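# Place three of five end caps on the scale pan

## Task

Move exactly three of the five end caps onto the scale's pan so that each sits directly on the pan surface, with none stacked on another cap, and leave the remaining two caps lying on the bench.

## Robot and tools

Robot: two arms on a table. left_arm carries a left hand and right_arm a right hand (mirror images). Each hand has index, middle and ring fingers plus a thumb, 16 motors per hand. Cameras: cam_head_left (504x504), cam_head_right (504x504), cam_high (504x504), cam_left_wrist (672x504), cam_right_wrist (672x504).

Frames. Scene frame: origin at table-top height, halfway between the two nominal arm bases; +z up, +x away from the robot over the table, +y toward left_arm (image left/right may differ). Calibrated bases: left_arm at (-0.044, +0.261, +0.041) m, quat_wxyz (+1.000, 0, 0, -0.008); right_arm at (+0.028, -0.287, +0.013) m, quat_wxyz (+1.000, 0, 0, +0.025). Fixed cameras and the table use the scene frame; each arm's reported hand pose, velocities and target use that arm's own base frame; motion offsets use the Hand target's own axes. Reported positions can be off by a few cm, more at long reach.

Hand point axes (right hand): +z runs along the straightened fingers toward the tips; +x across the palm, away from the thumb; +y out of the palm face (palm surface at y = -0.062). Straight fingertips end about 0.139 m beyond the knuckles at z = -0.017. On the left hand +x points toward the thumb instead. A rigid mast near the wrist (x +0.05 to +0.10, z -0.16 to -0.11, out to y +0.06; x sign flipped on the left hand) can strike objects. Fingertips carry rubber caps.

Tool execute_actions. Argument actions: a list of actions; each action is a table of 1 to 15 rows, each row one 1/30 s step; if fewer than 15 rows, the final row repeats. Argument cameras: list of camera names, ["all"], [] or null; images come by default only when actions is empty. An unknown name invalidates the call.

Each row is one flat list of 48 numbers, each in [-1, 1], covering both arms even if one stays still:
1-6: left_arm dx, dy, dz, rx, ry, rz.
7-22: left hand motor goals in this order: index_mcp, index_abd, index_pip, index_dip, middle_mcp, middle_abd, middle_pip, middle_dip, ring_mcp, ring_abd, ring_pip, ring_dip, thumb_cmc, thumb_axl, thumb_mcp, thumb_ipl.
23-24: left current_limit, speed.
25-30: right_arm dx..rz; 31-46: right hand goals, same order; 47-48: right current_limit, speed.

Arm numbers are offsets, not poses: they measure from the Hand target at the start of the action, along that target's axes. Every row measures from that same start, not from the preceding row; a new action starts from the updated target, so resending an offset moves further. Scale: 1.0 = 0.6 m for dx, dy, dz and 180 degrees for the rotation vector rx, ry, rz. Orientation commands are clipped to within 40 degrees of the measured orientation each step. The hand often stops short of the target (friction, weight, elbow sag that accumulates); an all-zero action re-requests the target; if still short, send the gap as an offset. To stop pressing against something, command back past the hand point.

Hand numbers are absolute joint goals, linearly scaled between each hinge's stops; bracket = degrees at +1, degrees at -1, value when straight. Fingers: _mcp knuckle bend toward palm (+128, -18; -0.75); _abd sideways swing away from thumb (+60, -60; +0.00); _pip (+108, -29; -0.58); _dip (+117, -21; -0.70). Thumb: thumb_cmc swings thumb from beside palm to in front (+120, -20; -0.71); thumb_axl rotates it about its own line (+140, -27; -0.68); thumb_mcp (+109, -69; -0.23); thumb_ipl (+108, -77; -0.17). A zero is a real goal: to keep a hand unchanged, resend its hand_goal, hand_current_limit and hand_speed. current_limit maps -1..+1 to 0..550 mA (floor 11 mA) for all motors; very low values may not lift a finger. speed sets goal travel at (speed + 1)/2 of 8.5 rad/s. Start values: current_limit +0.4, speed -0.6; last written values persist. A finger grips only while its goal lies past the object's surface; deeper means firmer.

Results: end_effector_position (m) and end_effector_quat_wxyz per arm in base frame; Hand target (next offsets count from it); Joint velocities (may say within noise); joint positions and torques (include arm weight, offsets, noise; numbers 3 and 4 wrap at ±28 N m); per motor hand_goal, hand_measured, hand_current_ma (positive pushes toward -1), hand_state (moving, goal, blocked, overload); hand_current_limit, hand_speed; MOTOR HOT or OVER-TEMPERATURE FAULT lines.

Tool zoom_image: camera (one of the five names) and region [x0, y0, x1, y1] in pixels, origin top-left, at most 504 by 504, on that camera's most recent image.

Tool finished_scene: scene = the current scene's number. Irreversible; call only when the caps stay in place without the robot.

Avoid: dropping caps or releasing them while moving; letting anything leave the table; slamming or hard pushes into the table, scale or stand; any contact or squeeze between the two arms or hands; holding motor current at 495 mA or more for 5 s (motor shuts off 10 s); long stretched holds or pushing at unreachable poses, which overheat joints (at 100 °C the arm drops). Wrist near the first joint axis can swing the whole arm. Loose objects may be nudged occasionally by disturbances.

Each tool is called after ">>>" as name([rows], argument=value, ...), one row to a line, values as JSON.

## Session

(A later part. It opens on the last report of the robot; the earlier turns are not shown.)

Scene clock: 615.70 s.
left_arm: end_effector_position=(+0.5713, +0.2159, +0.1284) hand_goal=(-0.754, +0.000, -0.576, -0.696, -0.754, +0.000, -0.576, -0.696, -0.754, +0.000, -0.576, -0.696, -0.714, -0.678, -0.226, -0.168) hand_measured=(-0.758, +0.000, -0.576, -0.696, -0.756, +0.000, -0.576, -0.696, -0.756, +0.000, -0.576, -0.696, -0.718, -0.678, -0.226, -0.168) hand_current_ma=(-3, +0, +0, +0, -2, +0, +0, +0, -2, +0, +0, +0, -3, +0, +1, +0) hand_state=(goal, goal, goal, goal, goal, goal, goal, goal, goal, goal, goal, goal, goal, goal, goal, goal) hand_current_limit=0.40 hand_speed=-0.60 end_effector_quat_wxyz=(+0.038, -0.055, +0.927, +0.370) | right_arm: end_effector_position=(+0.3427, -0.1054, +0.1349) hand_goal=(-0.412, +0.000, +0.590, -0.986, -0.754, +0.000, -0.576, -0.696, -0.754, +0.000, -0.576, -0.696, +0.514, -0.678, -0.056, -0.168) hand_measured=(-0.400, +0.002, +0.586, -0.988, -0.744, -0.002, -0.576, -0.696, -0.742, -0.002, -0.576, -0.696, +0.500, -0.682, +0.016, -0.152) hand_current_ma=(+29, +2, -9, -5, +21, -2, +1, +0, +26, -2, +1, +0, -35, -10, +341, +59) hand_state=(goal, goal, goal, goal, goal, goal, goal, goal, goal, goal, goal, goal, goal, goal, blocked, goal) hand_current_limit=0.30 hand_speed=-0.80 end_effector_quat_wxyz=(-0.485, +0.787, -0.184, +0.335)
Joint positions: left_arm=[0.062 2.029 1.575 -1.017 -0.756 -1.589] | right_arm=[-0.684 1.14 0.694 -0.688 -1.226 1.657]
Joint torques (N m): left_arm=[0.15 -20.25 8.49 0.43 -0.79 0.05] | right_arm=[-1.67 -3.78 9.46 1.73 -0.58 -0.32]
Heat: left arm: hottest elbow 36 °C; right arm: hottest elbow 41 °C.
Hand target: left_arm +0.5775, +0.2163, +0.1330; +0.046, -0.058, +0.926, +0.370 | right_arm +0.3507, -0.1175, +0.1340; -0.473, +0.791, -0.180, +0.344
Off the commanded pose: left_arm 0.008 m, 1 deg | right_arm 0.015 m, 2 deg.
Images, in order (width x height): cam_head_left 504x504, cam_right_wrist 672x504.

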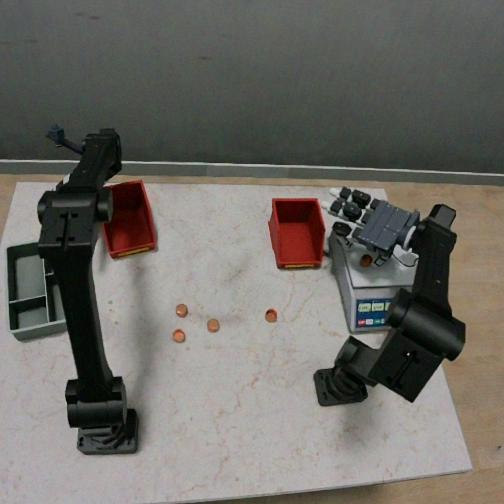

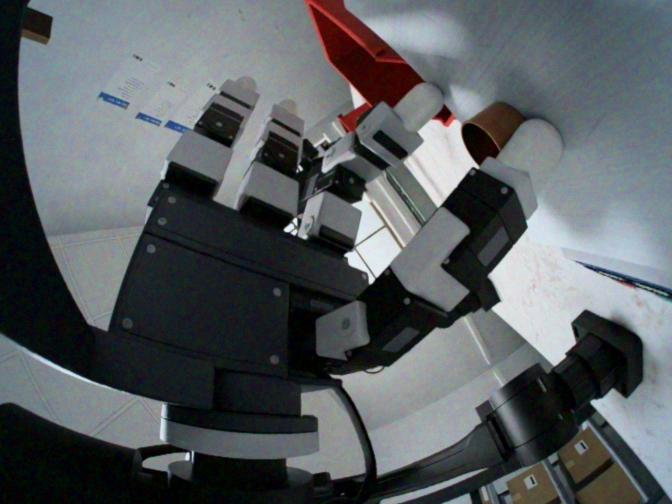

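>>> execute_actions([
  [[0,0,0,0,0,0,-0.754,0,-0.576,-0.696,-0.754,0,-0.576,-0.696,-0.754,0,-0.576,-0.696,-0.714,-0.678,-0.226,-0.168,0.4,-0.6,0.0066,-0.0142,-0.0057,0,0,0,-0.411,0,0.591,-0.986,-0.754,0,-0.576,-0.696,-0.754,0,-0.576,-0.696,0.514,-0.678,-0.02,-0.168,0.0,-0.8]],
], cameras=["cam_head_left","cam_right_wrist"])

>>> zoom_image(camera="cam_right_wrist", region=[350, 0, 672, 300])

Scene clock: 621.17 s.
left_arm: end_effector_position=(+0.5713, +0.2159, +0.1284) hand_goal=(-0.754, +0.000, -0.576, -0.696, -0.754, +0.000, -0.576, -0.696, -0.754, +0.000, -0.576, -0.696, -0.714, -0.678, -0.226, -0.168) hand_measured=(-0.758, +0.000, -0.576, -0.696, -0.756, +0.000, -0.576, -0.696, -0.756, +0.000, -0.576, -0.696, -0.718, -0.678, -0.226, -0.168) hand_current_ma=(-3, +0, +0, +0, -2, +0, +0, +0, -2, +0, +0, +0, -3, +0, +1, +0) hand_state=(goal, goal, goal, goal, goal, goal, goal, goal, goal, goal, goal, goal, goal, goal, goal, goal) hand_current_limit=0.40 hand_speed=-0.60 end_effector_quat_wxyz=(+0.038, -0.055, +0.927, +0.370) | right_arm: end_effector_position=(+0.3419, -0.1048, +0.1346) hand_goal=(-0.412, +0.000, +0.590, -0.986, -0.754, +0.000, -0.576, -0.696, -0.754, +0.000, -0.576, -0.696, +0.514, -0.678, -0.020, -0.168) hand_measured=(-0.400, +0.002, +0.586, -0.988, -0.744, -0.002, -0.576, -0.696, -0.742, -0.002, -0.576, -0.696, +0.504, -0.680, +0.016, -0.152) hand_current_ma=(+29, +2, -9, -5, +21, -2, +1, +0, +26, -2, +1, +0, -21, -4, +148, +59) hand_state=(goal, goal, goal, goal, goal, goal, goal, goal, goal, goal, goal, goal, goal, goal, blocked, goal) hand_current_limit=0.00 hand_speed=-0.80 end_effector_quat_wxyz=(-0.485, +0.787, -0.186, +0.333)
Joint positions: left_arm=[0.062 2.029 1.575 -1.017 -0.756 -1.589] | right_arm=[-0.684 1.14 0.694 -0.692 -1.226 1.657]
Joint torques (N m): left_arm=[0.15 -20.25 8.47 0.42 -0.8 0.05] | right_arm=[-1.79 -4.89 10.85 0.62 -0.59 -0.31]
Heat: left arm: hottest elbow 36 °C; right arm: hottest elbow 41 °C.
Hand target: left_arm +0.5775, +0.2163, +0.1330; +0.046, -0.058, +0.926, +0.370 | right_arm +0.3507, -0.1179, +0.1440; -0.473, +0.791, -0.180, +0.344
Off the commanded pose: left_arm 0.008 m, 1 deg | right_arm 0.018 m, 2 deg.
Images, in order (width x height): cam_head_left 504x504, cam_right_wrist 672x504.

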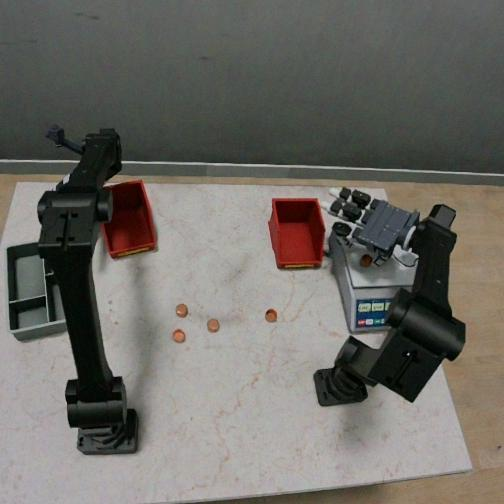

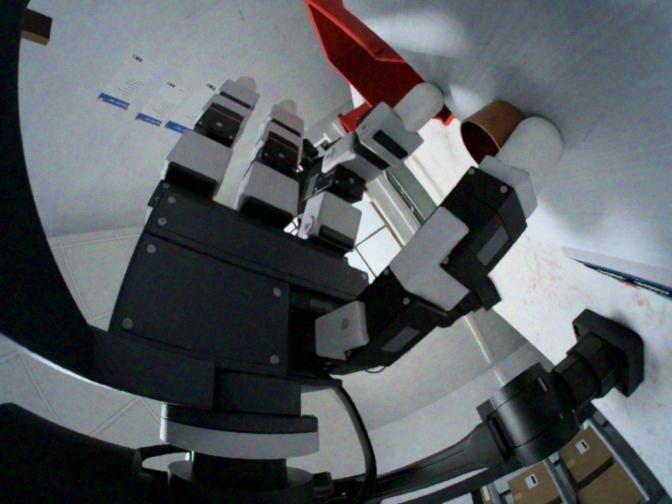

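Scaled by 1.565 from the camera's 672x504 image, which has a finer 960x720 frame.

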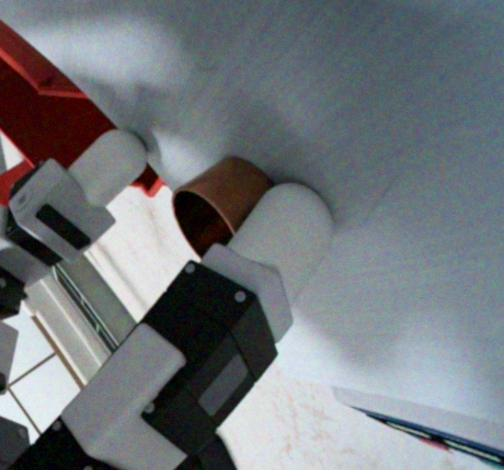

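>>> execute_actions([
  [[0,0,0,0,0,0,-0.754,0,-0.576,-0.696,-0.754,0,-0.576,-0.696,-0.754,0,-0.576,-0.696,-0.714,-0.678,-0.226,-0.168,0.4,-0.6,0.0066,-0.0142,-0.0057,0,0,0,-0.411,0,0.591,-0.986,-0.754,0,-0.576,-0.696,-0.754,0,-0.576,-0.696,0.514,-0.678,-0.02,-0.168,0.0,-0.8]],
], cameras=["cam_right_wrist"])

>>> zoom_image(camera="cam_right_wrist", region=[350, 0, 672, 300])

Scene clock: 626.40 s.
left_arm: end_effector_position=(+0.5713, +0.2159, +0.1284) hand_goal=(-0.754, +0.000, -0.576, -0.696, -0.754, +0.000, -0.576, -0.696, -0.754, +0.000, -0.576, -0.696, -0.714, -0.678, -0.226, -0.168) hand_measured=(-0.758, +0.000, -0.576, -0.696, -0.756, +0.000, -0.576, -0.696, -0.756, +0.000, -0.576, -0.696, -0.718, -0.678, -0.226, -0.168) hand_current_ma=(-3, +0, +0, +0, -2, +0, +0, +0, -2, +0, +0, +0, -3, +0, +1, +0) hand_state=(goal, goal, goal, goal, goal, goal, goal, goal, goal, goal, goal, goal, goal, goal, goal, goal) hand_current_limit=0.40 hand_speed=-0.60 end_effector_quat_wxyz=(+0.038, -0.055, +0.927, +0.370) | right_arm: end_effector_position=(+0.3389, -0.1041, +0.1342) hand_goal=(-0.412, +0.000, +0.590, -0.986, -0.754, +0.000, -0.576, -0.696, -0.754, +0.000, -0.576, -0.696, +0.514, -0.678, -0.020, -0.168) hand_measured=(-0.404, +0.002, +0.586, -0.988, -0.744, -0.002, -0.576, -0.696, -0.742, -0.002, -0.576, -0.696, +0.516, -0.678, -0.014, -0.164) hand_current_ma=(+19, +2, -8, -5, +21, -2, +1, +0, +26, -2, +1, +0, +4, +0, +17, +11) hand_state=(goal, goal, goal, goal, goal, goal, goal, goal, goal, goal, goal, goal, goal, goal, goal, goal) hand_current_limit=0.00 hand_speed=-0.80 end_effector_quat_wxyz=(-0.485, +0.789, -0.192, +0.325)
Joint positions: left_arm=[0.062 2.029 1.575 -1.017 -0.756 -1.589] | right_arm=[-0.684 1.14 0.701 -0.723 -1.216 1.651]
Joint torques (N m): left_arm=[0.09 -20.19 8.47 0.42 -0.8 0.05] | right_arm=[-1.85 -6.12 11.82 0.35 -1.05 -0.26]
Heat: left arm: hottest elbow 36 °C; right arm: hottest elbow 42 °C.
Hand target: left_arm +0.5775, +0.2163, +0.1330; +0.046, -0.058, +0.926, +0.370 | right_arm +0.3507, -0.1183, +0.1540; -0.473, +0.791, -0.180, +0.344
Off the commanded pose: left_arm 0.008 m, 1 deg | right_arm 0.027 m, 3 deg.
Images, in order (width x height): cam_right_wrist 672x504.

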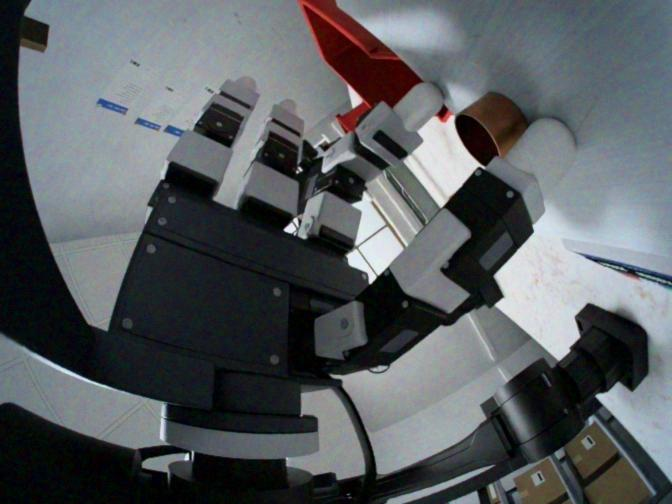

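Scaled by 1.565 from the camera's 672x504 image, which has a finer 960x720 frame.

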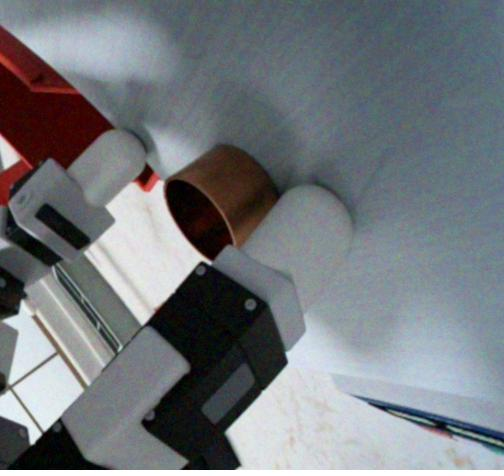

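>>> execute_actions([
  [[0,0,0,0,0,0,-0.754,0,-0.576,-0.696,-0.754,0,-0.576,-0.696,-0.754,0,-0.576,-0.696,-0.714,-0.678,-0.226,-0.168,0.4,-0.6,0.0099,-0.0213,-0.0086,0,0,0,-0.411,0,0.591,-0.986,-0.754,0,-0.576,-0.696,-0.754,0,-0.576,-0.696,0.514,-0.678,-0.056,-0.168,0.0,-0.8]],
  [[0,0,0,0,0,0,-0.754,0,-0.576,-0.696,-0.754,0,-0.576,-0.696,-0.754,0,-0.576,-0.696,-0.714,-0.678,-0.226,-0.168,0.4,-0.6,0.0199,-0.0426,-0.0171,0,0,0,-0.411,0,0.591,-0.986,-0.754,0,-0.576,-0.696,-0.754,0,-0.576,-0.696,0.514,-0.678,-0.056,-0.168,0.0,-0.8]],
], cameras=["cam_right_wrist","cam_head_left"])

>>> zoom_image(camera="cam_head_left", region=[300, 180, 460, 340])

Scene clock: 633.50 s.
left_arm: end_effector_position=(+0.5713, +0.2159, +0.1284) hand_goal=(-0.754, +0.000, -0.576, -0.696, -0.754, +0.000, -0.576, -0.696, -0.754, +0.000, -0.576, -0.696, -0.714, -0.678, -0.226, -0.168) hand_measured=(-0.758, +0.000, -0.576, -0.696, -0.756, +0.000, -0.576, -0.696, -0.756, +0.000, -0.576, -0.696, -0.718, -0.678, -0.226, -0.168) hand_current_ma=(-3, +0, +0, +0, -2, +0, +0, +0, -2, +0, +0, +0, -3, +0, +1, +0) hand_state=(goal, goal, goal, goal, goal, goal, goal, goal, goal, goal, goal, goal, goal, goal, goal, goal) hand_current_limit=0.40 hand_speed=-0.60 end_effector_quat_wxyz=(+0.038, -0.055, +0.927, +0.370) | right_arm: end_effector_position=(+0.3395, -0.1053, +0.1774) hand_goal=(-0.412, +0.000, +0.590, -0.986, -0.754, +0.000, -0.576, -0.696, -0.754, +0.000, -0.576, -0.696, +0.514, -0.678, -0.056, -0.168) hand_measured=(-0.404, +0.002, +0.586, -0.988, -0.744, -0.002, -0.576, -0.696, -0.742, -0.002, -0.576, -0.696, +0.514, -0.678, -0.054, -0.166) hand_current_ma=(+19, +2, -8, -5, +21, -2, +1, +0, +26, -2, +1, +0, +0, +0, +6, +5) hand_state=(goal, goal, goal, goal, goal, goal, goal, goal, goal, goal, goal, goal, goal, goal, goal, goal) hand_current_limit=0.00 hand_speed=-0.80 end_effector_quat_wxyz=(-0.484, +0.790, -0.193, +0.323)
Joint positions: left_arm=[0.062 2.029 1.575 -1.017 -0.756 -1.589] | right_arm=[-0.684 1.096 0.794 -0.87 -1.213 1.645]
Joint torques (N m): left_arm=[0.15 -20.25 8.49 0.42 -0.8 0.05] | right_arm=[-2.26 -5.54 12.44 0.42 -1.27 -0.27]
Heat: left arm: hottest elbow 36 °C; right arm: hottest elbow 42 °C.
Hand target: left_arm +0.5775, +0.2163, +0.1330; +0.046, -0.058, +0.926, +0.370 | right_arm +0.3506, -0.1201, +0.1992; -0.473, +0.791, -0.180, +0.344
Off the commanded pose: left_arm 0.008 m, 1 deg | right_arm 0.028 m, 3 deg.
Images, in order (width x height): cam_head_left 504x504, cam_right_wrist 672x504.

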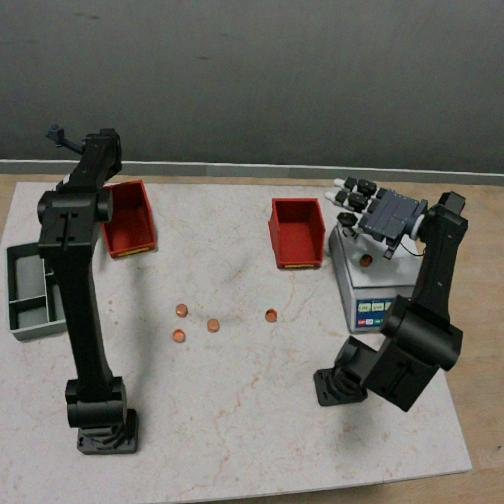

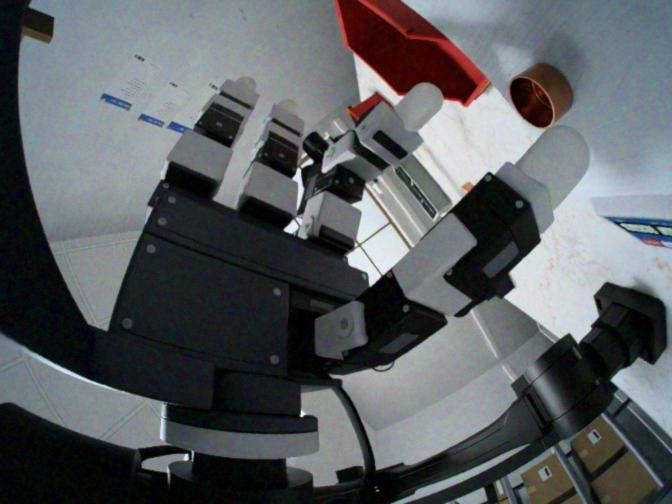

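Scaled by 3.150 from the camera's 504x504 image, which has a finer 720x720 frame.

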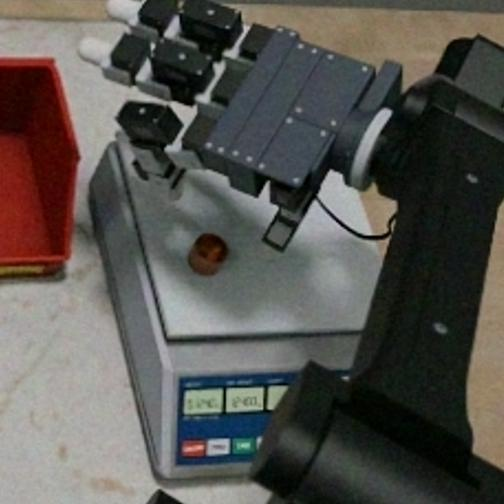

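>>> execute_actions([
  [[0,0,0,0,0,0,-0.754,0,-0.576,-0.696,-0.754,0,-0.576,-0.696,-0.754,0,-0.576,-0.696,-0.714,-0.678,-0.226,-0.168,0.4,-0.6,-0.071,-0.062,0.0714,0.0265,-0.0568,-0.0228,-0.411,0,0.591,-0.986,-0.754,0,-0.576,-0.696,-0.754,0,-0.576,-0.696,0.514,-0.678,-0.056,-0.168,0.3,-0.6]],
  [[0,0,0,0,0,0,-0.754,0,-0.576,-0.696,-0.754,0,-0.576,-0.696,-0.754,0,-0.576,-0.696,-0.714,-0.678,-0.226,-0.168,0.4,-0.6,-0.071,-0.062,0.0714,0.0265,-0.0568,-0.0228,-0.411,0,0.591,-0.986,-0.754,0,-0.576,-0.696,-0.754,0,-0.576,-0.696,0.514,-0.678,-0.056,-0.168,0.3,-0.6]],
  [[0,0,0,0,0,0,-0.754,0,-0.576,-0.696,-0.754,0,-0.576,-0.696,-0.754,0,-0.576,-0.696,-0.714,-0.678,-0.226,-0.168,0.4,-0.6,-0.071,-0.062,0.0714,0.0265,-0.0568,-0.0228,-0.411,0,0.591,-0.986,-0.754,0,-0.576,-0.696,-0.754,0,-0.576,-0.696,0.514,-0.678,-0.056,-0.168,0.3,-0.6]],
  [[0,0,0,0,0,0,-0.754,0,-0.576,-0.696,-0.754,0,-0.576,-0.696,-0.754,0,-0.576,-0.696,-0.714,-0.678,-0.226,-0.168,0.4,-0.6,-0.0975,-0.0052,0.0942,0.0265,-0.0568,-0.0228,-0.411,0,0.591,-0.986,-0.754,0,-0.576,-0.696,-0.754,0,-0.576,-0.696,0.514,-0.678,-0.056,-0.168,0.3,-0.6]],
  [[0,0,0,0,0,0,-0.754,0,-0.576,-0.696,-0.754,0,-0.576,-0.696,-0.754,0,-0.576,-0.696,-0.714,-0.678,-0.226,-0.168,0.4,-0.6,-0.0975,-0.0052,0.0942,0.0265,-0.0568,-0.0228,-0.411,0,0.591,-0.986,-0.754,0,-0.576,-0.696,-0.754,0,-0.576,-0.696,0.514,-0.678,-0.056,-0.168,0.3,-0.6]],
], cameras=["cam_right_wrist","cam_head_left"])

>>> zoom_image(camera="cam_head_left", region=[300, 180, 460, 340])

Scene clock: 648.07 s.
left_arm: end_effector_position=(+0.5713, +0.2159, +0.1284) hand_goal=(-0.754, +0.000, -0.576, -0.696, -0.754, +0.000, -0.576, -0.696, -0.754, +0.000, -0.576, -0.696, -0.714, -0.678, -0.226, -0.168) hand_measured=(-0.758, +0.000, -0.576, -0.696, -0.756, +0.000, -0.576, -0.696, -0.756, +0.000, -0.576, -0.696, -0.718, -0.678, -0.226, -0.168) hand_current_ma=(-3, +0, +0, +0, -2, +0, +0, +0, -2, +0, +0, +0, -3, +0, +1, +0) hand_state=(goal, goal, goal, goal, goal, goal, goal, goal, goal, goal, goal, goal, goal, goal, goal, goal) hand_current_limit=0.40 hand_speed=-0.60 end_effector_quat_wxyz=(+0.038, -0.055, +0.927, +0.370) | right_arm: end_effector_position=(+0.2152, +0.1891, +0.1345) hand_goal=(-0.412, +0.000, +0.590, -0.986, -0.754, +0.000, -0.576, -0.696, -0.754, +0.000, -0.576, -0.696, +0.514, -0.678, -0.056, -0.168) hand_measured=(-0.404, +0.002, +0.586, -0.988, -0.744, -0.002, -0.576, -0.696, -0.742, -0.002, -0.576, -0.696, +0.512, -0.678, -0.056, -0.166) hand_current_ma=(+17, +2, -5, -4, +21, -2, +1, +0, +26, -2, +1, +0, -2, +0, +1, +3) hand_state=(goal, goal, goal, goal, goal, goal, goal, goal, goal, goal, goal, goal, goal, goal, goal, goal) hand_current_limit=0.30 hand_speed=-0.60 end_effector_quat_wxyz=(-0.586, +0.768, +0.248, +0.081)
Joint positions: left_arm=[0.062 2.029 1.575 -1.017 -0.756 -1.589] | right_arm=[0.217 0.966 0.596 -1.066 -1.262 1.262]
Joint torques (N m): left_arm=[0.15 -20.31 8.47 0.43 -0.8 0.05] | right_arm=[0.32 -3.9 7.08 1.05 -1.25 0.03]
Heat: left arm: hottest elbow 36 °C; right arm: hottest elbow 43 °C.
Hand target: left_arm +0.5775, +0.2163, +0.1330; +0.046, -0.058, +0.926, +0.370 | right_arm +0.2098, +0.1916, +0.1318; -0.584, +0.768, +0.250, +0.078
Off the commanded pose: left_arm 0.008 m, 1 deg | right_arm 0.007 m, 0 deg.
Images, in order (width x height): cam_head_left 504x504, cam_right_wrist 672x504.

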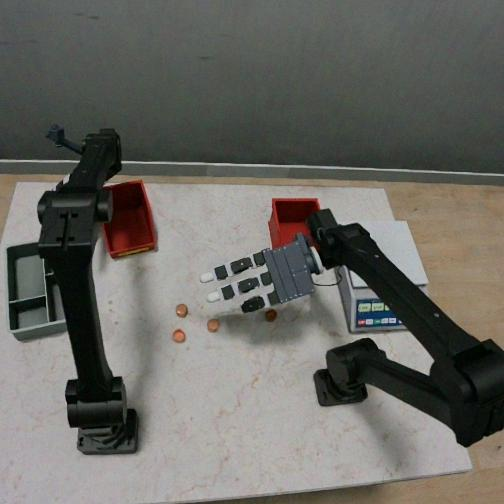

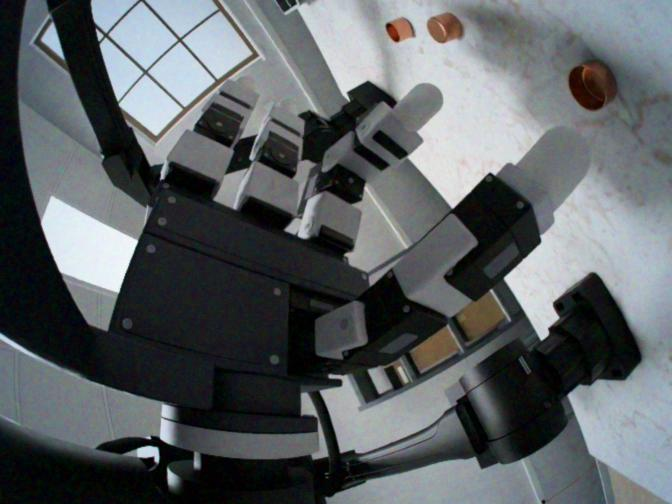

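Scaled by 3.150 from the camera's 504x504 image, which has a finer 720x720 frame.

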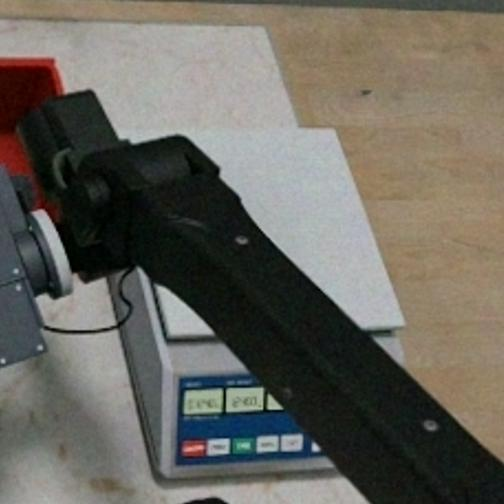

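>>> execute_actions([
  [[0,0,0,0,0,0,-0.754,0,-0.576,-0.696,-0.754,0,-0.576,-0.696,-0.754,0,-0.576,-0.696,-0.714,-0.678,-0.226,-0.168,0.4,-0.6,-0.053,0.1238,0.0445,0,0,0,-0.411,0,0.591,-0.986,-0.754,0,-0.576,-0.696,-0.754,0,-0.576,-0.696,0.514,-0.678,-0.056,-0.168,0.3,-0.6]],
  [[0,0,0,0,0,0,-0.754,0,-0.576,-0.696,-0.754,0,-0.576,-0.696,-0.754,0,-0.576,-0.696,-0.714,-0.678,-0.226,-0.168,0.4,-0.6,0,0,0,0,0,0,-0.411,0,0.591,-0.986,-0.754,0,-0.576,-0.696,-0.754,0,-0.576,-0.696,0.514,-0.678,-0.056,-0.168,0.3,-0.6]],
], cameras=["cam_right_wrist","cam_head_left"])

>>> zoom_image(camera="cam_right_wrist", region=[350, 0, 672, 300])

Scene clock: 656.23 s.
left_arm: end_effector_position=(+0.5713, +0.2159, +0.1284) hand_goal=(-0.754, +0.000, -0.576, -0.696, -0.754, +0.000, -0.576, -0.696, -0.754, +0.000, -0.576, -0.696, -0.714, -0.678, -0.226, -0.168) hand_measured=(-0.758, +0.000, -0.576, -0.696, -0.756, +0.000, -0.576, -0.696, -0.756, +0.000, -0.576, -0.696, -0.718, -0.678, -0.226, -0.168) hand_current_ma=(-3, +0, +0, +0, -2, +0, +0, +0, -2, +0, +0, +0, -3, +0, +1, +0) hand_state=(goal, goal, goal, goal, goal, goal, goal, goal, goal, goal, goal, goal, goal, goal, goal, goal) hand_current_limit=0.40 hand_speed=-0.60 end_effector_quat_wxyz=(+0.038, -0.055, +0.927, +0.370) | right_arm: end_effector_position=(+0.2200, +0.1908, +0.0525) hand_goal=(-0.412, +0.000, +0.590, -0.986, -0.754, +0.000, -0.576, -0.696, -0.754, +0.000, -0.576, -0.696, +0.514, -0.678, -0.056, -0.168) hand_measured=(-0.404, +0.002, +0.586, -0.988, -0.744, -0.002, -0.576, -0.696, -0.742, -0.002, -0.576, -0.696, +0.512, -0.678, -0.056, -0.166) hand_current_ma=(+17, +2, -5, -4, +21, -2, +1, +0, +26, -2, +1, +0, -2, +0, +1, +3) hand_state=(goal, goal, goal, goal, goal, goal, goal, goal, goal, goal, goal, goal, goal, goal, goal, goal) hand_current_limit=0.30 hand_speed=-0.60 end_effector_quat_wxyz=(-0.584, +0.767, +0.252, +0.089)
Joint positions: left_arm=[0.062 2.029 1.575 -1.017 -0.756 -1.589] | right_arm=[0.222 1.133 0.446 -0.711 -1.259 1.284]
Joint torques (N m): left_arm=[0.15 -20.25 8.46 0.43 -0.8 0.05] | right_arm=[0.32 -3.31 5.91 1.13 -1.24 0.01]
Heat: left arm: hottest elbow 36 °C; right arm: hottest elbow 42 °C.
Hand target: left_arm +0.5775, +0.2163, +0.1330; +0.046, -0.058, +0.926, +0.370 | right_arm +0.2128, +0.1929, +0.0468; -0.584, +0.768, +0.249, +0.078
Off the commanded pose: left_arm 0.008 m, 1 deg | right_arm 0.009 m, 1 deg.
Images, in order (width x height): cam_head_left 504x504, cam_right_wrist 672x504.

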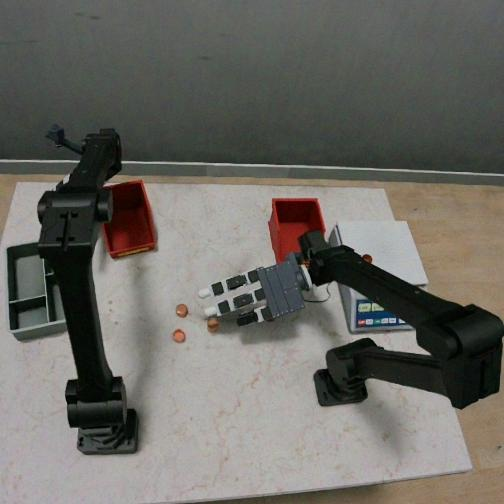

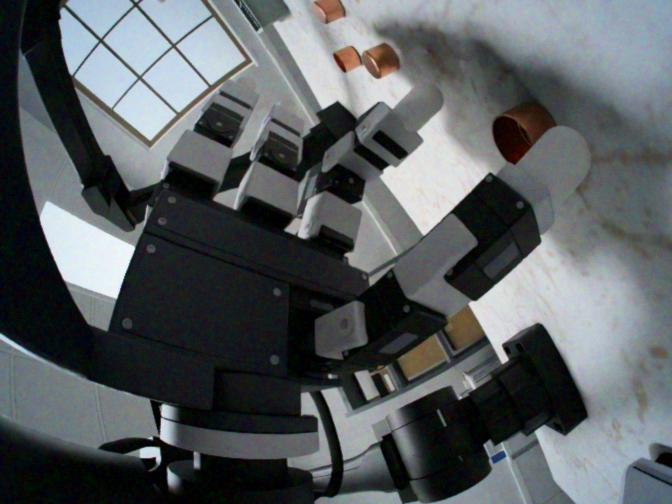

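Scaled by 1.565 from the camera's 672x504 image, which has a finer 960x720 frame.

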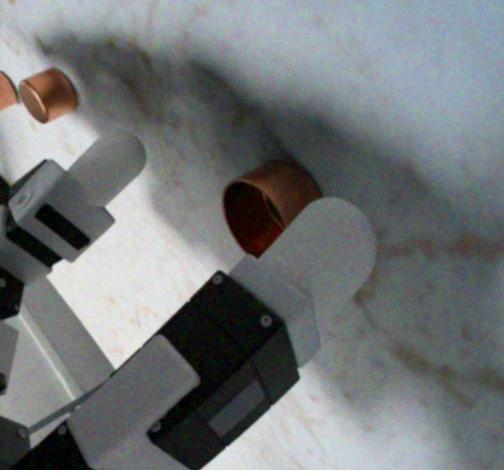

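>>> execute_actions([
  [[0,0,0,0,0,0,-0.754,0,-0.576,-0.696,-0.754,0,-0.576,-0.696,-0.754,0,-0.576,-0.696,-0.714,-0.678,-0.226,-0.168,0.4,-0.6,-0.0323,0.0233,0.0045,0,0,0,-0.411,0,0.591,-0.986,-0.754,0,-0.576,-0.696,-0.754,0,-0.576,-0.696,0.514,-0.678,-0.056,-0.168,0.3,-0.6]],
], cameras=["cam_right_wrist"])

>>> zoom_image(camera="cam_right_wrist", region=[350, 0, 672, 300])

Scene clock: 662.43 s.
left_arm: end_effector_position=(+0.5713, +0.2159, +0.1284) hand_goal=(-0.754, +0.000, -0.576, -0.696, -0.754, +0.000, -0.576, -0.696, -0.754, +0.000, -0.576, -0.696, -0.714, -0.678, -0.226, -0.168) hand_measured=(-0.758, +0.000, -0.576, -0.696, -0.756, +0.000, -0.576, -0.696, -0.756, +0.000, -0.576, -0.696, -0.718, -0.678, -0.226, -0.168) hand_current_ma=(-3, +0, +0, +0, -2, +0, +0, +0, -2, +0, +0, +0, -3, +0, +1, +0) hand_state=(goal, goal, goal, goal, goal, goal, goal, goal, goal, goal, goal, goal, goal, goal, goal, goal) hand_current_limit=0.40 hand_speed=-0.60 end_effector_quat_wxyz=(+0.038, -0.055, +0.927, +0.370) | right_arm: end_effector_position=(+0.2008, +0.1872, +0.0313) hand_goal=(-0.412, +0.000, +0.590, -0.986, -0.754, +0.000, -0.576, -0.696, -0.754, +0.000, -0.576, -0.696, +0.514, -0.678, -0.056, -0.168) hand_measured=(-0.404, +0.002, +0.586, -0.988, -0.744, -0.002, -0.576, -0.696, -0.742, -0.002, -0.576, -0.696, +0.504, -0.678, -0.060, -0.168) hand_current_ma=(+17, +2, -5, -4, +21, -2, +1, +0, +26, -2, +1, +0, -21, +0, -7, -1) hand_state=(goal, goal, goal, goal, goal, goal, goal, goal, goal, goal, goal, goal, goal, goal, goal, goal) hand_current_limit=0.30 hand_speed=-0.60 end_effector_quat_wxyz=(-0.587, +0.769, +0.242, +0.073)
Joint positions: left_arm=[0.062 2.029 1.575 -1.017 -0.756 -1.589] | right_arm=[0.222 1.16 0.392 -0.677 -1.264 1.275]
Joint torques (N m): left_arm=[0.09 -20.25 8.47 0.42 -0.8 0.04] | right_arm=[-0.91 -2.49 5.81 1.55 -1.08 -0.34]
Heat: left arm: hottest elbow 36 °C; right arm: hottest elbow 41 °C.
Hand target: left_arm +0.5775, +0.2163, +0.1330; +0.046, -0.058, +0.926, +0.370 | right_arm +0.2023, +0.1872, +0.0260; -0.584, +0.768, +0.249, +0.078
Off the commanded pose: left_arm 0.008 m, 1 deg | right_arm 0.006 m, 1 deg.
Images, in order (width x height): cam_right_wrist 672x504.

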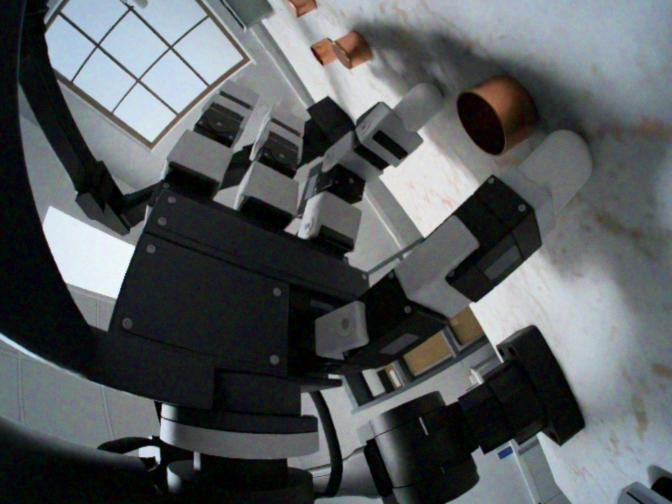

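Scaled by 1.565 from the camera's 672x504 image, which has a finer 960x720 frame.

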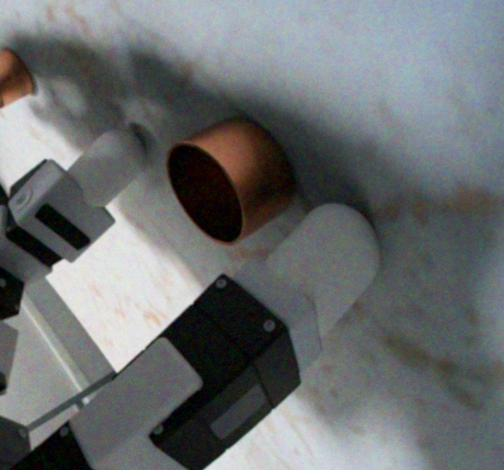

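>>> execute_actions([
  [[0,0,0,0,0,0,-0.754,0,-0.576,-0.696,-0.754,0,-0.576,-0.696,-0.754,0,-0.576,-0.696,-0.714,-0.678,-0.226,-0.168,0.4,-0.6,0.0122,0.0022,-0.0107,0,0,0,-0.411,0,0.591,-0.986,-0.754,0,-0.576,-0.696,-0.754,0,-0.576,-0.696,0.514,-0.678,-0.056,-0.168,0.3,-0.6]],
], cameras=["cam_right_wrist"])

>>> zoom_image(camera="cam_right_wrist", region=[350, 0, 672, 300])

Scene clock: 668.43 s.
left_arm: end_effector_position=(+0.5713, +0.2159, +0.1284) hand_goal=(-0.754, +0.000, -0.576, -0.696, -0.754, +0.000, -0.576, -0.696, -0.754, +0.000, -0.576, -0.696, -0.714, -0.678, -0.226, -0.168) hand_measured=(-0.758, +0.000, -0.576, -0.696, -0.756, +0.000, -0.576, -0.696, -0.756, +0.000, -0.576, -0.696, -0.718, -0.678, -0.226, -0.168) hand_current_ma=(-3, +0, +0, +0, -2, +0, +0, +0, -2, +0, +0, +0, -3, +0, +1, +0) hand_state=(goal, goal, goal, goal, goal, goal, goal, goal, goal, goal, goal, goal, goal, goal, goal, goal) hand_current_limit=0.40 hand_speed=-0.60 end_effector_quat_wxyz=(+0.038, -0.055, +0.927, +0.370) | right_arm: end_effector_position=(+0.1960, +0.1851, +0.0297) hand_goal=(-0.412, +0.000, +0.590, -0.986, -0.754, +0.000, -0.576, -0.696, -0.754, +0.000, -0.576, -0.696, +0.514, -0.678, -0.056, -0.168) hand_measured=(-0.404, +0.002, +0.586, -0.988, -0.744, -0.002, -0.576, -0.696, -0.742, -0.002, -0.576, -0.696, +0.530, -0.678, -0.062, -0.170) hand_current_ma=(+17, +2, -5, -4, +21, -2, +1, +0, +26, -2, +1, +0, +40, +1, -15, -4) hand_state=(goal, goal, goal, goal, goal, goal, goal, goal, goal, goal, goal, goal, goal, goal, goal, goal) hand_current_limit=0.30 hand_speed=-0.60 end_effector_quat_wxyz=(-0.590, +0.768, +0.243, +0.066)
Joint positions: left_arm=[0.062 2.029 1.575 -1.017 -0.756 -1.589] | right_arm=[0.214 1.174 0.396 -0.734 -1.27 1.215]
Joint torques (N m): left_arm=[0.15 -20.25 8.46 0.43 -0.8 0.05] | right_arm=[-2.55 -1.55 7.98 0.25 -0.91 -0.51]
Heat: left arm: hottest elbow 36 °C; right arm: hottest elbow 40 °C.
Hand target: left_arm +0.5775, +0.2163, +0.1330; +0.046, -0.058, +0.926, +0.370 | right_arm +0.2104, +0.1829, +0.0298; -0.584, +0.768, +0.249, +0.078
Off the commanded pose: left_arm 0.008 m, 1 deg | right_arm 0.015 m, 2 deg.
Images, in order (width x height): cam_right_wrist 672x504.

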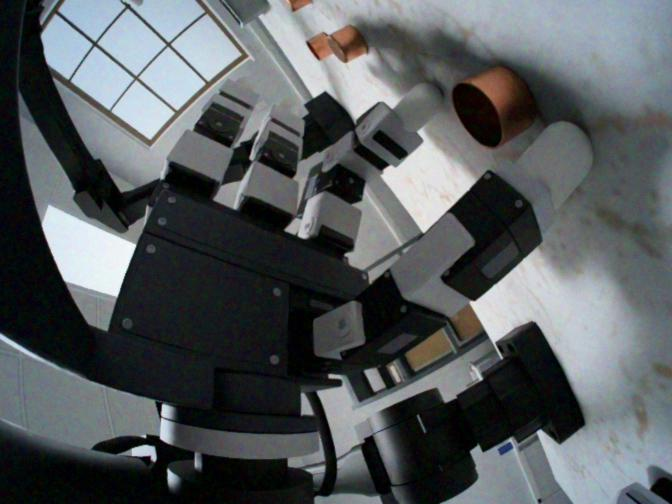

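Scaled by 1.565 from the camera's 672x504 image, which has a finer 960x720 frame.

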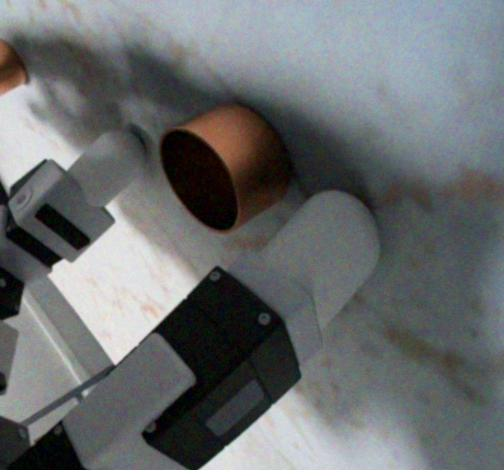

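>>> execute_actions([
  [[0,0,0,0,0,0,-0.754,0,-0.576,-0.696,-0.754,0,-0.576,-0.696,-0.754,0,-0.576,-0.696,-0.714,-0.678,-0.226,-0.168,0.4,-0.6,0.0111,-0.009,-0.0073,0,0,0,-0.411,0,0.591,-0.986,-0.754,0,-0.576,-0.696,-0.754,0,-0.576,-0.696,0.514,-0.678,-0.056,-0.168,0.3,-0.6]],
], cameras=["cam_right_wrist"])

>>> zoom_image(camera="cam_right_wrist", region=[350, 0, 672, 300])

Scene clock: 674.43 s.
left_arm: end_effector_position=(+0.5713, +0.2159, +0.1284) hand_goal=(-0.754, +0.000, -0.576, -0.696, -0.754, +0.000, -0.576, -0.696, -0.754, +0.000, -0.576, -0.696, -0.714, -0.678, -0.226, -0.168) hand_measured=(-0.758, +0.000, -0.576, -0.696, -0.756, +0.000, -0.576, -0.696, -0.756, +0.000, -0.576, -0.696, -0.718, -0.678, -0.226, -0.168) hand_current_ma=(-3, +0, +0, +0, -2, +0, +0, +0, -2, +0, +0, +0, -3, +0, +1, +0) hand_state=(goal, goal, goal, goal, goal, goal, goal, goal, goal, goal, goal, goal, goal, goal, goal, goal) hand_current_limit=0.40 hand_speed=-0.60 end_effector_quat_wxyz=(+0.038, -0.055, +0.927, +0.370) | right_arm: end_effector_position=(+0.1954, +0.1821, +0.0303) hand_goal=(-0.412, +0.000, +0.590, -0.986, -0.754, +0.000, -0.576, -0.696, -0.754, +0.000, -0.576, -0.696, +0.514, -0.678, -0.056, -0.168) hand_measured=(-0.404, +0.002, +0.586, -0.988, -0.744, -0.002, -0.576, -0.696, -0.742, -0.002, -0.576, -0.696, +0.526, -0.678, -0.054, -0.168) hand_current_ma=(+17, +2, -5, -4, +21, -2, +1, +0, +26, -2, +1, +0, +29, +1, +5, +1) hand_state=(goal, goal, goal, goal, goal, goal, goal, goal, goal, goal, goal, goal, goal, goal, goal, goal) hand_current_limit=0.30 hand_speed=-0.60 end_effector_quat_wxyz=(-0.587, +0.769, +0.245, +0.064)
Joint positions: left_arm=[0.062 2.029 1.575 -1.017 -0.756 -1.589] | right_arm=[0.204 1.178 0.405 -0.784 -1.263 1.167]
Joint torques (N m): left_arm=[0.15 -20.25 8.49 0.42 -0.8 0.04] | right_arm=[-2.43 -2.73 9.14 -0.06 -1.22 -0.23]
Heat: left arm: hottest elbow 36 °C; right arm: hottest elbow 40 °C.
Hand target: left_arm +0.5775, +0.2163, +0.1330; +0.046, -0.058, +0.926, +0.370 | right_arm +0.2143, +0.1818, +0.0385; -0.584, +0.768, +0.249, +0.078
Off the commanded pose: left_arm 0.008 m, 1 deg | right_arm 0.021 m, 2 deg.
Images, in order (width x height): cam_right_wrist 672x504.

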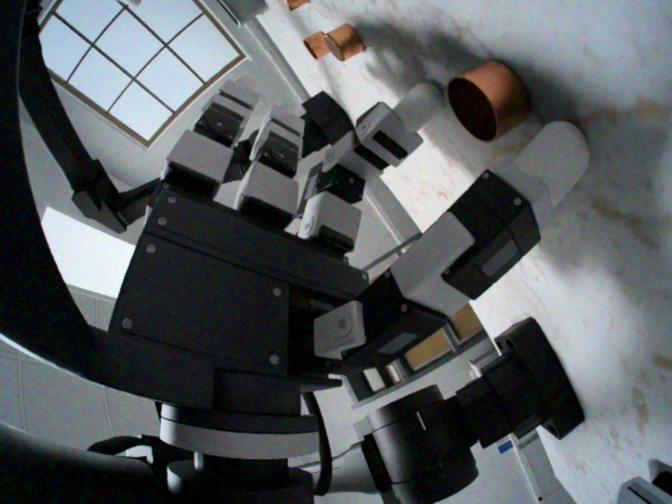

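Scaled by 1.565 from the camera's 672x504 image, which has a finer 960x720 frame.

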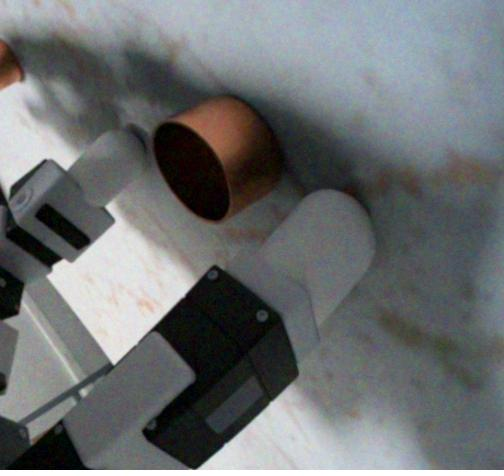

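>>> execute_actions([
  [[0,0,0,0,0,0,-0.754,0,-0.576,-0.696,-0.754,0,-0.576,-0.696,-0.754,0,-0.576,-0.696,-0.714,-0.678,-0.226,-0.168,0.4,-0.6,0.0342,-0.0718,-0.0255,0,0,0,-0.411,0,0.591,-0.986,-0.754,0,-0.576,-0.696,-0.754,0,-0.576,-0.696,0.514,-0.678,-0.056,-0.168,0.3,-0.6]],
  [[0,0,0,0,0,0,-0.754,0,-0.576,-0.696,-0.754,0,-0.576,-0.696,-0.754,0,-0.576,-0.696,-0.714,-0.678,-0.226,-0.168,0.4,-0.6,-0.0357,0.0395,0.0233,0,0,0,-0.411,0,0.591,-0.986,-0.754,0,-0.576,-0.696,-0.754,0,-0.576,-0.696,0.514,-0.678,-0.056,-0.168,0.3,-0.6]],
], cameras=["cam_right_wrist"])

>>> zoom_image(camera="cam_right_wrist", region=[350, 0, 672, 300])

Scene clock: 683.53 s.
left_arm: end_effector_position=(+0.5713, +0.2159, +0.1284) hand_goal=(-0.754, +0.000, -0.576, -0.696, -0.754, +0.000, -0.576, -0.696, -0.754, +0.000, -0.576, -0.696, -0.714, -0.678, -0.226, -0.168) hand_measured=(-0.758, +0.000, -0.576, -0.696, -0.756, +0.000, -0.576, -0.696, -0.756, +0.000, -0.576, -0.696, -0.718, -0.678, -0.226, -0.168) hand_current_ma=(-3, +0, +0, +0, -2, +0, +0, +0, -2, +0, +0, +0, -3, +0, +1, +0) hand_state=(goal, goal, goal, goal, goal, goal, goal, goal, goal, goal, goal, goal, goal, goal, goal, goal) hand_current_limit=0.40 hand_speed=-0.60 end_effector_quat_wxyz=(+0.038, -0.055, +0.927, +0.370) | right_arm: end_effector_position=(+0.2080, +0.1843, +0.0602) hand_goal=(-0.412, +0.000, +0.590, -0.986, -0.754, +0.000, -0.576, -0.696, -0.754, +0.000, -0.576, -0.696, +0.514, -0.678, -0.056, -0.168) hand_measured=(-0.404, +0.002, +0.586, -0.988, -0.744, -0.002, -0.576, -0.696, -0.742, -0.002, -0.576, -0.696, +0.514, -0.678, -0.054, -0.168) hand_current_ma=(+17, +2, -5, -4, +21, -2, +1, +0, +26, -2, +1, +0, -1, +1, +5, +1) hand_state=(goal, goal, goal, goal, goal, goal, goal, goal, goal, goal, goal, goal, goal, goal, goal, goal) hand_current_limit=0.30 hand_speed=-0.60 end_effector_quat_wxyz=(-0.584, +0.766, +0.256, +0.085)
Joint positions: left_arm=[0.062 2.029 1.575 -1.017 -0.756 -1.589] | right_arm=[0.204 1.093 0.449 -0.845 -1.261 1.19]
Joint torques (N m): left_arm=[0.09 -20.25 8.49 0.42 -0.79 0.05] | right_arm=[-0.85 -2.61 6.23 0.85 -1.33 -0.01]
Heat: left arm: hottest elbow 36 °C; right arm: hottest elbow 39 °C.
Hand target: left_arm +0.5775, +0.2163, +0.1330; +0.046, -0.058, +0.926, +0.370 | right_arm +0.2045, +0.1841, +0.0551; -0.584, +0.768, +0.249, +0.078
Off the commanded pose: left_arm 0.008 m, 1 deg | right_arm 0.006 m, 1 deg.
Images, in order (width x height): cam_right_wrist 672x504.

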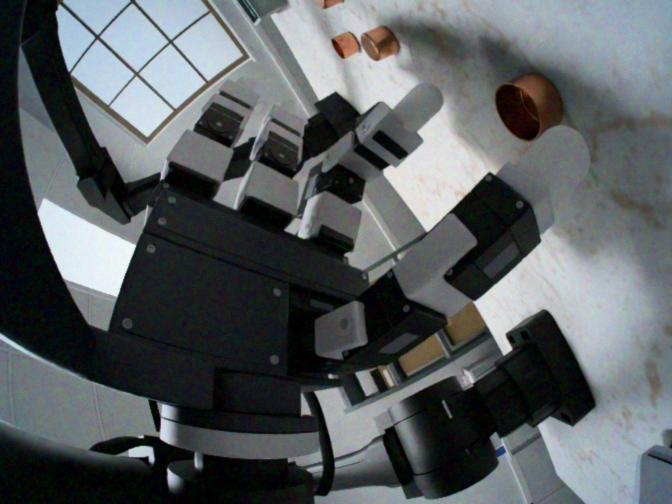

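Scaled by 1.565 from the camera's 672x504 image, which has a finer 960x720 frame.

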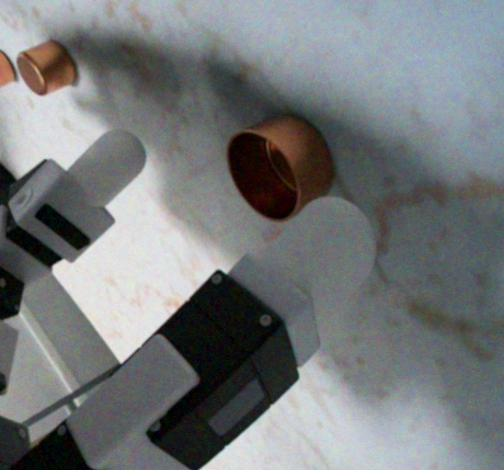

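>>> execute_actions([
  [[0,0,0,0,0,0,-0.754,0,-0.576,-0.696,-0.754,0,-0.576,-0.696,-0.754,0,-0.576,-0.696,-0.714,-0.678,-0.226,-0.168,0.4,-0.6,-0.0202,0.0378,0.0123,0,0,0,-0.411,0,0.591,-0.986,-0.754,0,-0.576,-0.696,-0.754,0,-0.576,-0.696,0.514,-0.678,-0.056,-0.168,0.3,-0.6]],
], cameras=["cam_right_wrist"])

>>> zoom_image(camera="cam_right_wrist", region=[350, 0, 672, 300])

Scene clock: 688.20 s.
left_arm: end_effector_position=(+0.5713, +0.2159, +0.1284) hand_goal=(-0.754, +0.000, -0.576, -0.696, -0.754, +0.000, -0.576, -0.696, -0.754, +0.000, -0.576, -0.696, -0.714, -0.678, -0.226, -0.168) hand_measured=(-0.758, +0.000, -0.576, -0.696, -0.756, +0.000, -0.576, -0.696, -0.756, +0.000, -0.576, -0.696, -0.718, -0.678, -0.226, -0.168) hand_current_ma=(-3, +0, +0, +0, -2, +0, +0, +0, -2, +0, +0, +0, -3, +0, +1, +0) hand_state=(goal, goal, goal, goal, goal, goal, goal, goal, goal, goal, goal, goal, goal, goal, goal, goal) hand_current_limit=0.40 hand_speed=-0.60 end_effector_quat_wxyz=(+0.038, -0.055, +0.927, +0.370) | right_arm: end_effector_position=(+0.2056, +0.1838, +0.0327) hand_goal=(-0.412, +0.000, +0.590, -0.986, -0.754, +0.000, -0.576, -0.696, -0.754, +0.000, -0.576, -0.696, +0.514, -0.678, -0.056, -0.168) hand_measured=(-0.404, +0.002, +0.586, -0.988, -0.744, -0.002, -0.576, -0.696, -0.742, -0.002, -0.576, -0.696, +0.514, -0.678, -0.054, -0.168) hand_current_ma=(+17, +2, -5, -4, +21, -2, +1, +0, +26, -2, +1, +0, -1, +1, +5, +1) hand_state=(goal, goal, goal, goal, goal, goal, goal, goal, goal, goal, goal, goal, goal, goal, goal, goal) hand_current_limit=0.30 hand_speed=-0.60 end_effector_quat_wxyz=(-0.584, +0.767, +0.253, +0.081)
Joint positions: left_arm=[0.062 2.029 1.575 -1.017 -0.756 -1.589] | right_arm=[0.204 1.172 0.408 -0.735 -1.261 1.189]
Joint torques (N m): left_arm=[0.15 -20.19 8.47 0.42 -0.8 0.04] | right_arm=[-1.2 -2.96 5.74 1.01 -1.33 -0.11]
Heat: left arm: hottest elbow 36 °C; right arm: hottest elbow 39 °C.
Hand target: left_arm +0.5775, +0.2163, +0.1330; +0.046, -0.058, +0.926, +0.370 | right_arm +0.2037, +0.1831, +0.0285; -0.584, +0.768, +0.249, +0.078
Off the commanded pose: left_arm 0.008 m, 1 deg | right_arm 0.005 m, 1 deg.
Images, in order (width x height): cam_right_wrist 672x504.

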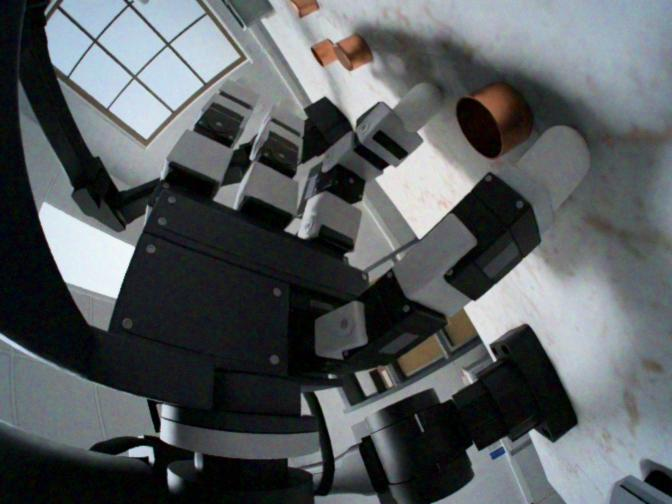

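Scaled by 1.565 from the camera's 672x504 image, which has a finer 960x720 frame.

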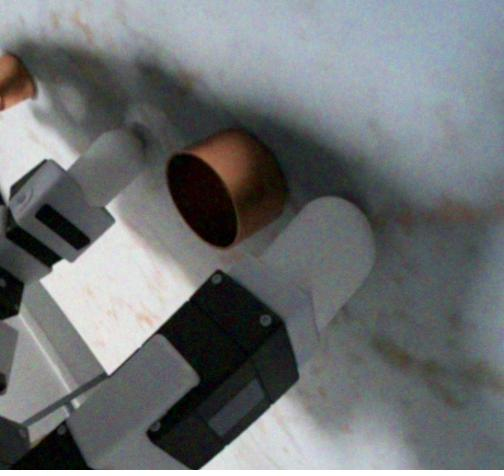

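>>> execute_actions([
  [[0,0,0,0,0,0,-0.754,0,-0.576,-0.696,-0.754,0,-0.576,-0.696,-0.754,0,-0.576,-0.696,-0.714,-0.678,-0.226,-0.168,0.4,-0.6,0,0,0,0,0,0,-0.2,0,0.591,-0.986,-0.754,0,-0.576,-0.696,-0.754,0,-0.576,-0.696,0.514,-0.678,0.05,-0.168,0.3,-0.8]],
  [[0,0,0,0,0,0,-0.754,0,-0.576,-0.696,-0.754,0,-0.576,-0.696,-0.754,0,-0.576,-0.696,-0.714,-0.678,-0.226,-0.168,0.4,-0.6,0,0,0,0,0,0,-0.05,0,0.591,-0.986,-0.754,0,-0.576,-0.696,-0.754,0,-0.576,-0.696,0.514,-0.678,0.15,-0.168,0.3,-0.8]],
  [[0,0,0,0,0,0,-0.754,0,-0.576,-0.696,-0.754,0,-0.576,-0.696,-0.754,0,-0.576,-0.696,-0.714,-0.678,-0.226,-0.168,0.4,-0.6,0.0133,-0.0284,-0.0114,0,0,0,-0.05,0,0.591,-0.986,-0.754,0,-0.576,-0.696,-0.754,0,-0.576,-0.696,0.514,-0.678,0.15,-0.168,0.3,-0.85]],
], cameras=["cam_right_wrist"])

>>> zoom_image(camera="cam_right_wrist", region=[350, 0, 672, 300])

Scene clock: 697.80 s.
left_arm: end_effector_position=(+0.5713, +0.2159, +0.1284) hand_goal=(-0.754, +0.000, -0.576, -0.696, -0.754, +0.000, -0.576, -0.696, -0.754, +0.000, -0.576, -0.696, -0.714, -0.678, -0.226, -0.168) hand_measured=(-0.758, +0.000, -0.576, -0.696, -0.756, +0.000, -0.576, -0.696, -0.756, +0.000, -0.576, -0.696, -0.718, -0.678, -0.226, -0.168) hand_current_ma=(-3, +0, +0, +0, -2, +0, +0, +0, -2, +0, +0, +0, -3, +0, +1, +0) hand_state=(goal, goal, goal, goal, goal, goal, goal, goal, goal, goal, goal, goal, goal, goal, goal, goal) hand_current_limit=0.40 hand_speed=-0.60 end_effector_quat_wxyz=(+0.038, -0.055, +0.927, +0.370) | right_arm: end_effector_position=(+0.1945, +0.1815, +0.0404) hand_goal=(-0.050, +0.000, +0.590, -0.986, -0.754, +0.000, -0.576, -0.696, -0.754, +0.000, -0.576, -0.696, +0.514, -0.678, +0.150, -0.168) hand_measured=(-0.168, +0.002, +0.564, -0.998, -0.744, -0.002, -0.576, -0.696, -0.742, -0.002, -0.576, -0.696, +0.512, -0.678, +0.058, -0.184) hand_current_ma=(-357, +2, -71, -29, +21, -2, +1, +0, +26, -2, +1, +0, -3, +1, -357, -56) hand_state=(blocked, goal, blocked, goal, goal, goal, goal, goal, goal, goal, goal, goal, goal, goal, blocked, goal) hand_current_limit=0.30 hand_speed=-0.85 end_effector_quat_wxyz=(-0.586, +0.770, +0.245, +0.069)
Joint positions: left_arm=[0.062 2.029 1.575 -1.017 -0.756 -1.589] | right_arm=[0.204 1.128 0.408 -0.809 -1.261 1.189]
Joint torques (N m): left_arm=[0.15 -20.31 8.47 0.43 -0.8 0.05] | right_arm=[-1.38 -4.07 8.12 -0.1 -1.33 -0.16]
Heat: left arm: hottest elbow 36 °C; right arm: hottest elbow 38 °C.
Hand target: left_arm +0.5775, +0.2163, +0.1330; +0.046, -0.058, +0.926, +0.370 | right_arm +0.2036, +0.1823, +0.0485; -0.584, +0.768, +0.249, +0.078
Off the commanded pose: left_arm 0.008 m, 1 deg | right_arm 0.012 m, 1 deg.
Images, in order (width x height): cam_right_wrist 672x504.

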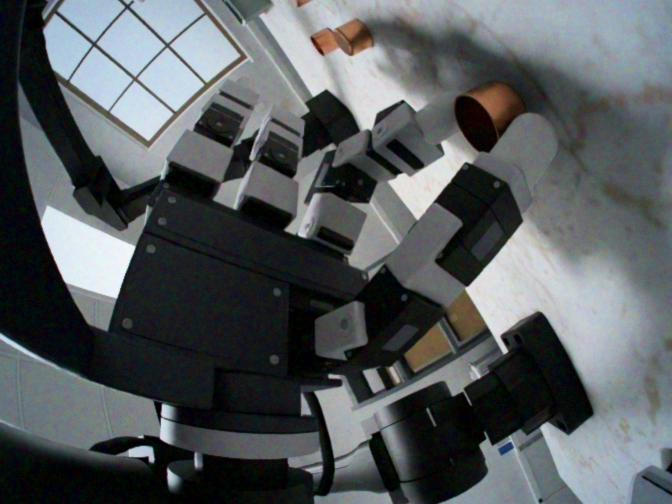

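Scaled by 1.565 from the camera's 672x504 image, which has a finer 960x720 frame.

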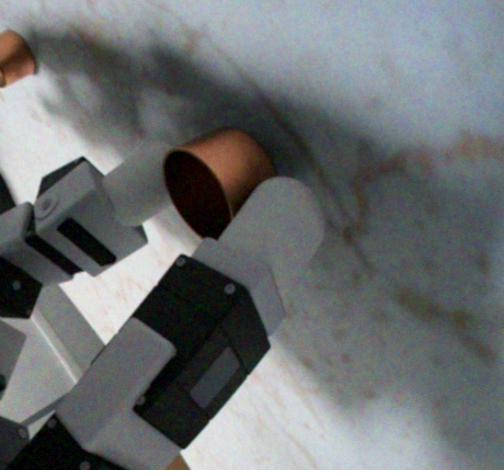

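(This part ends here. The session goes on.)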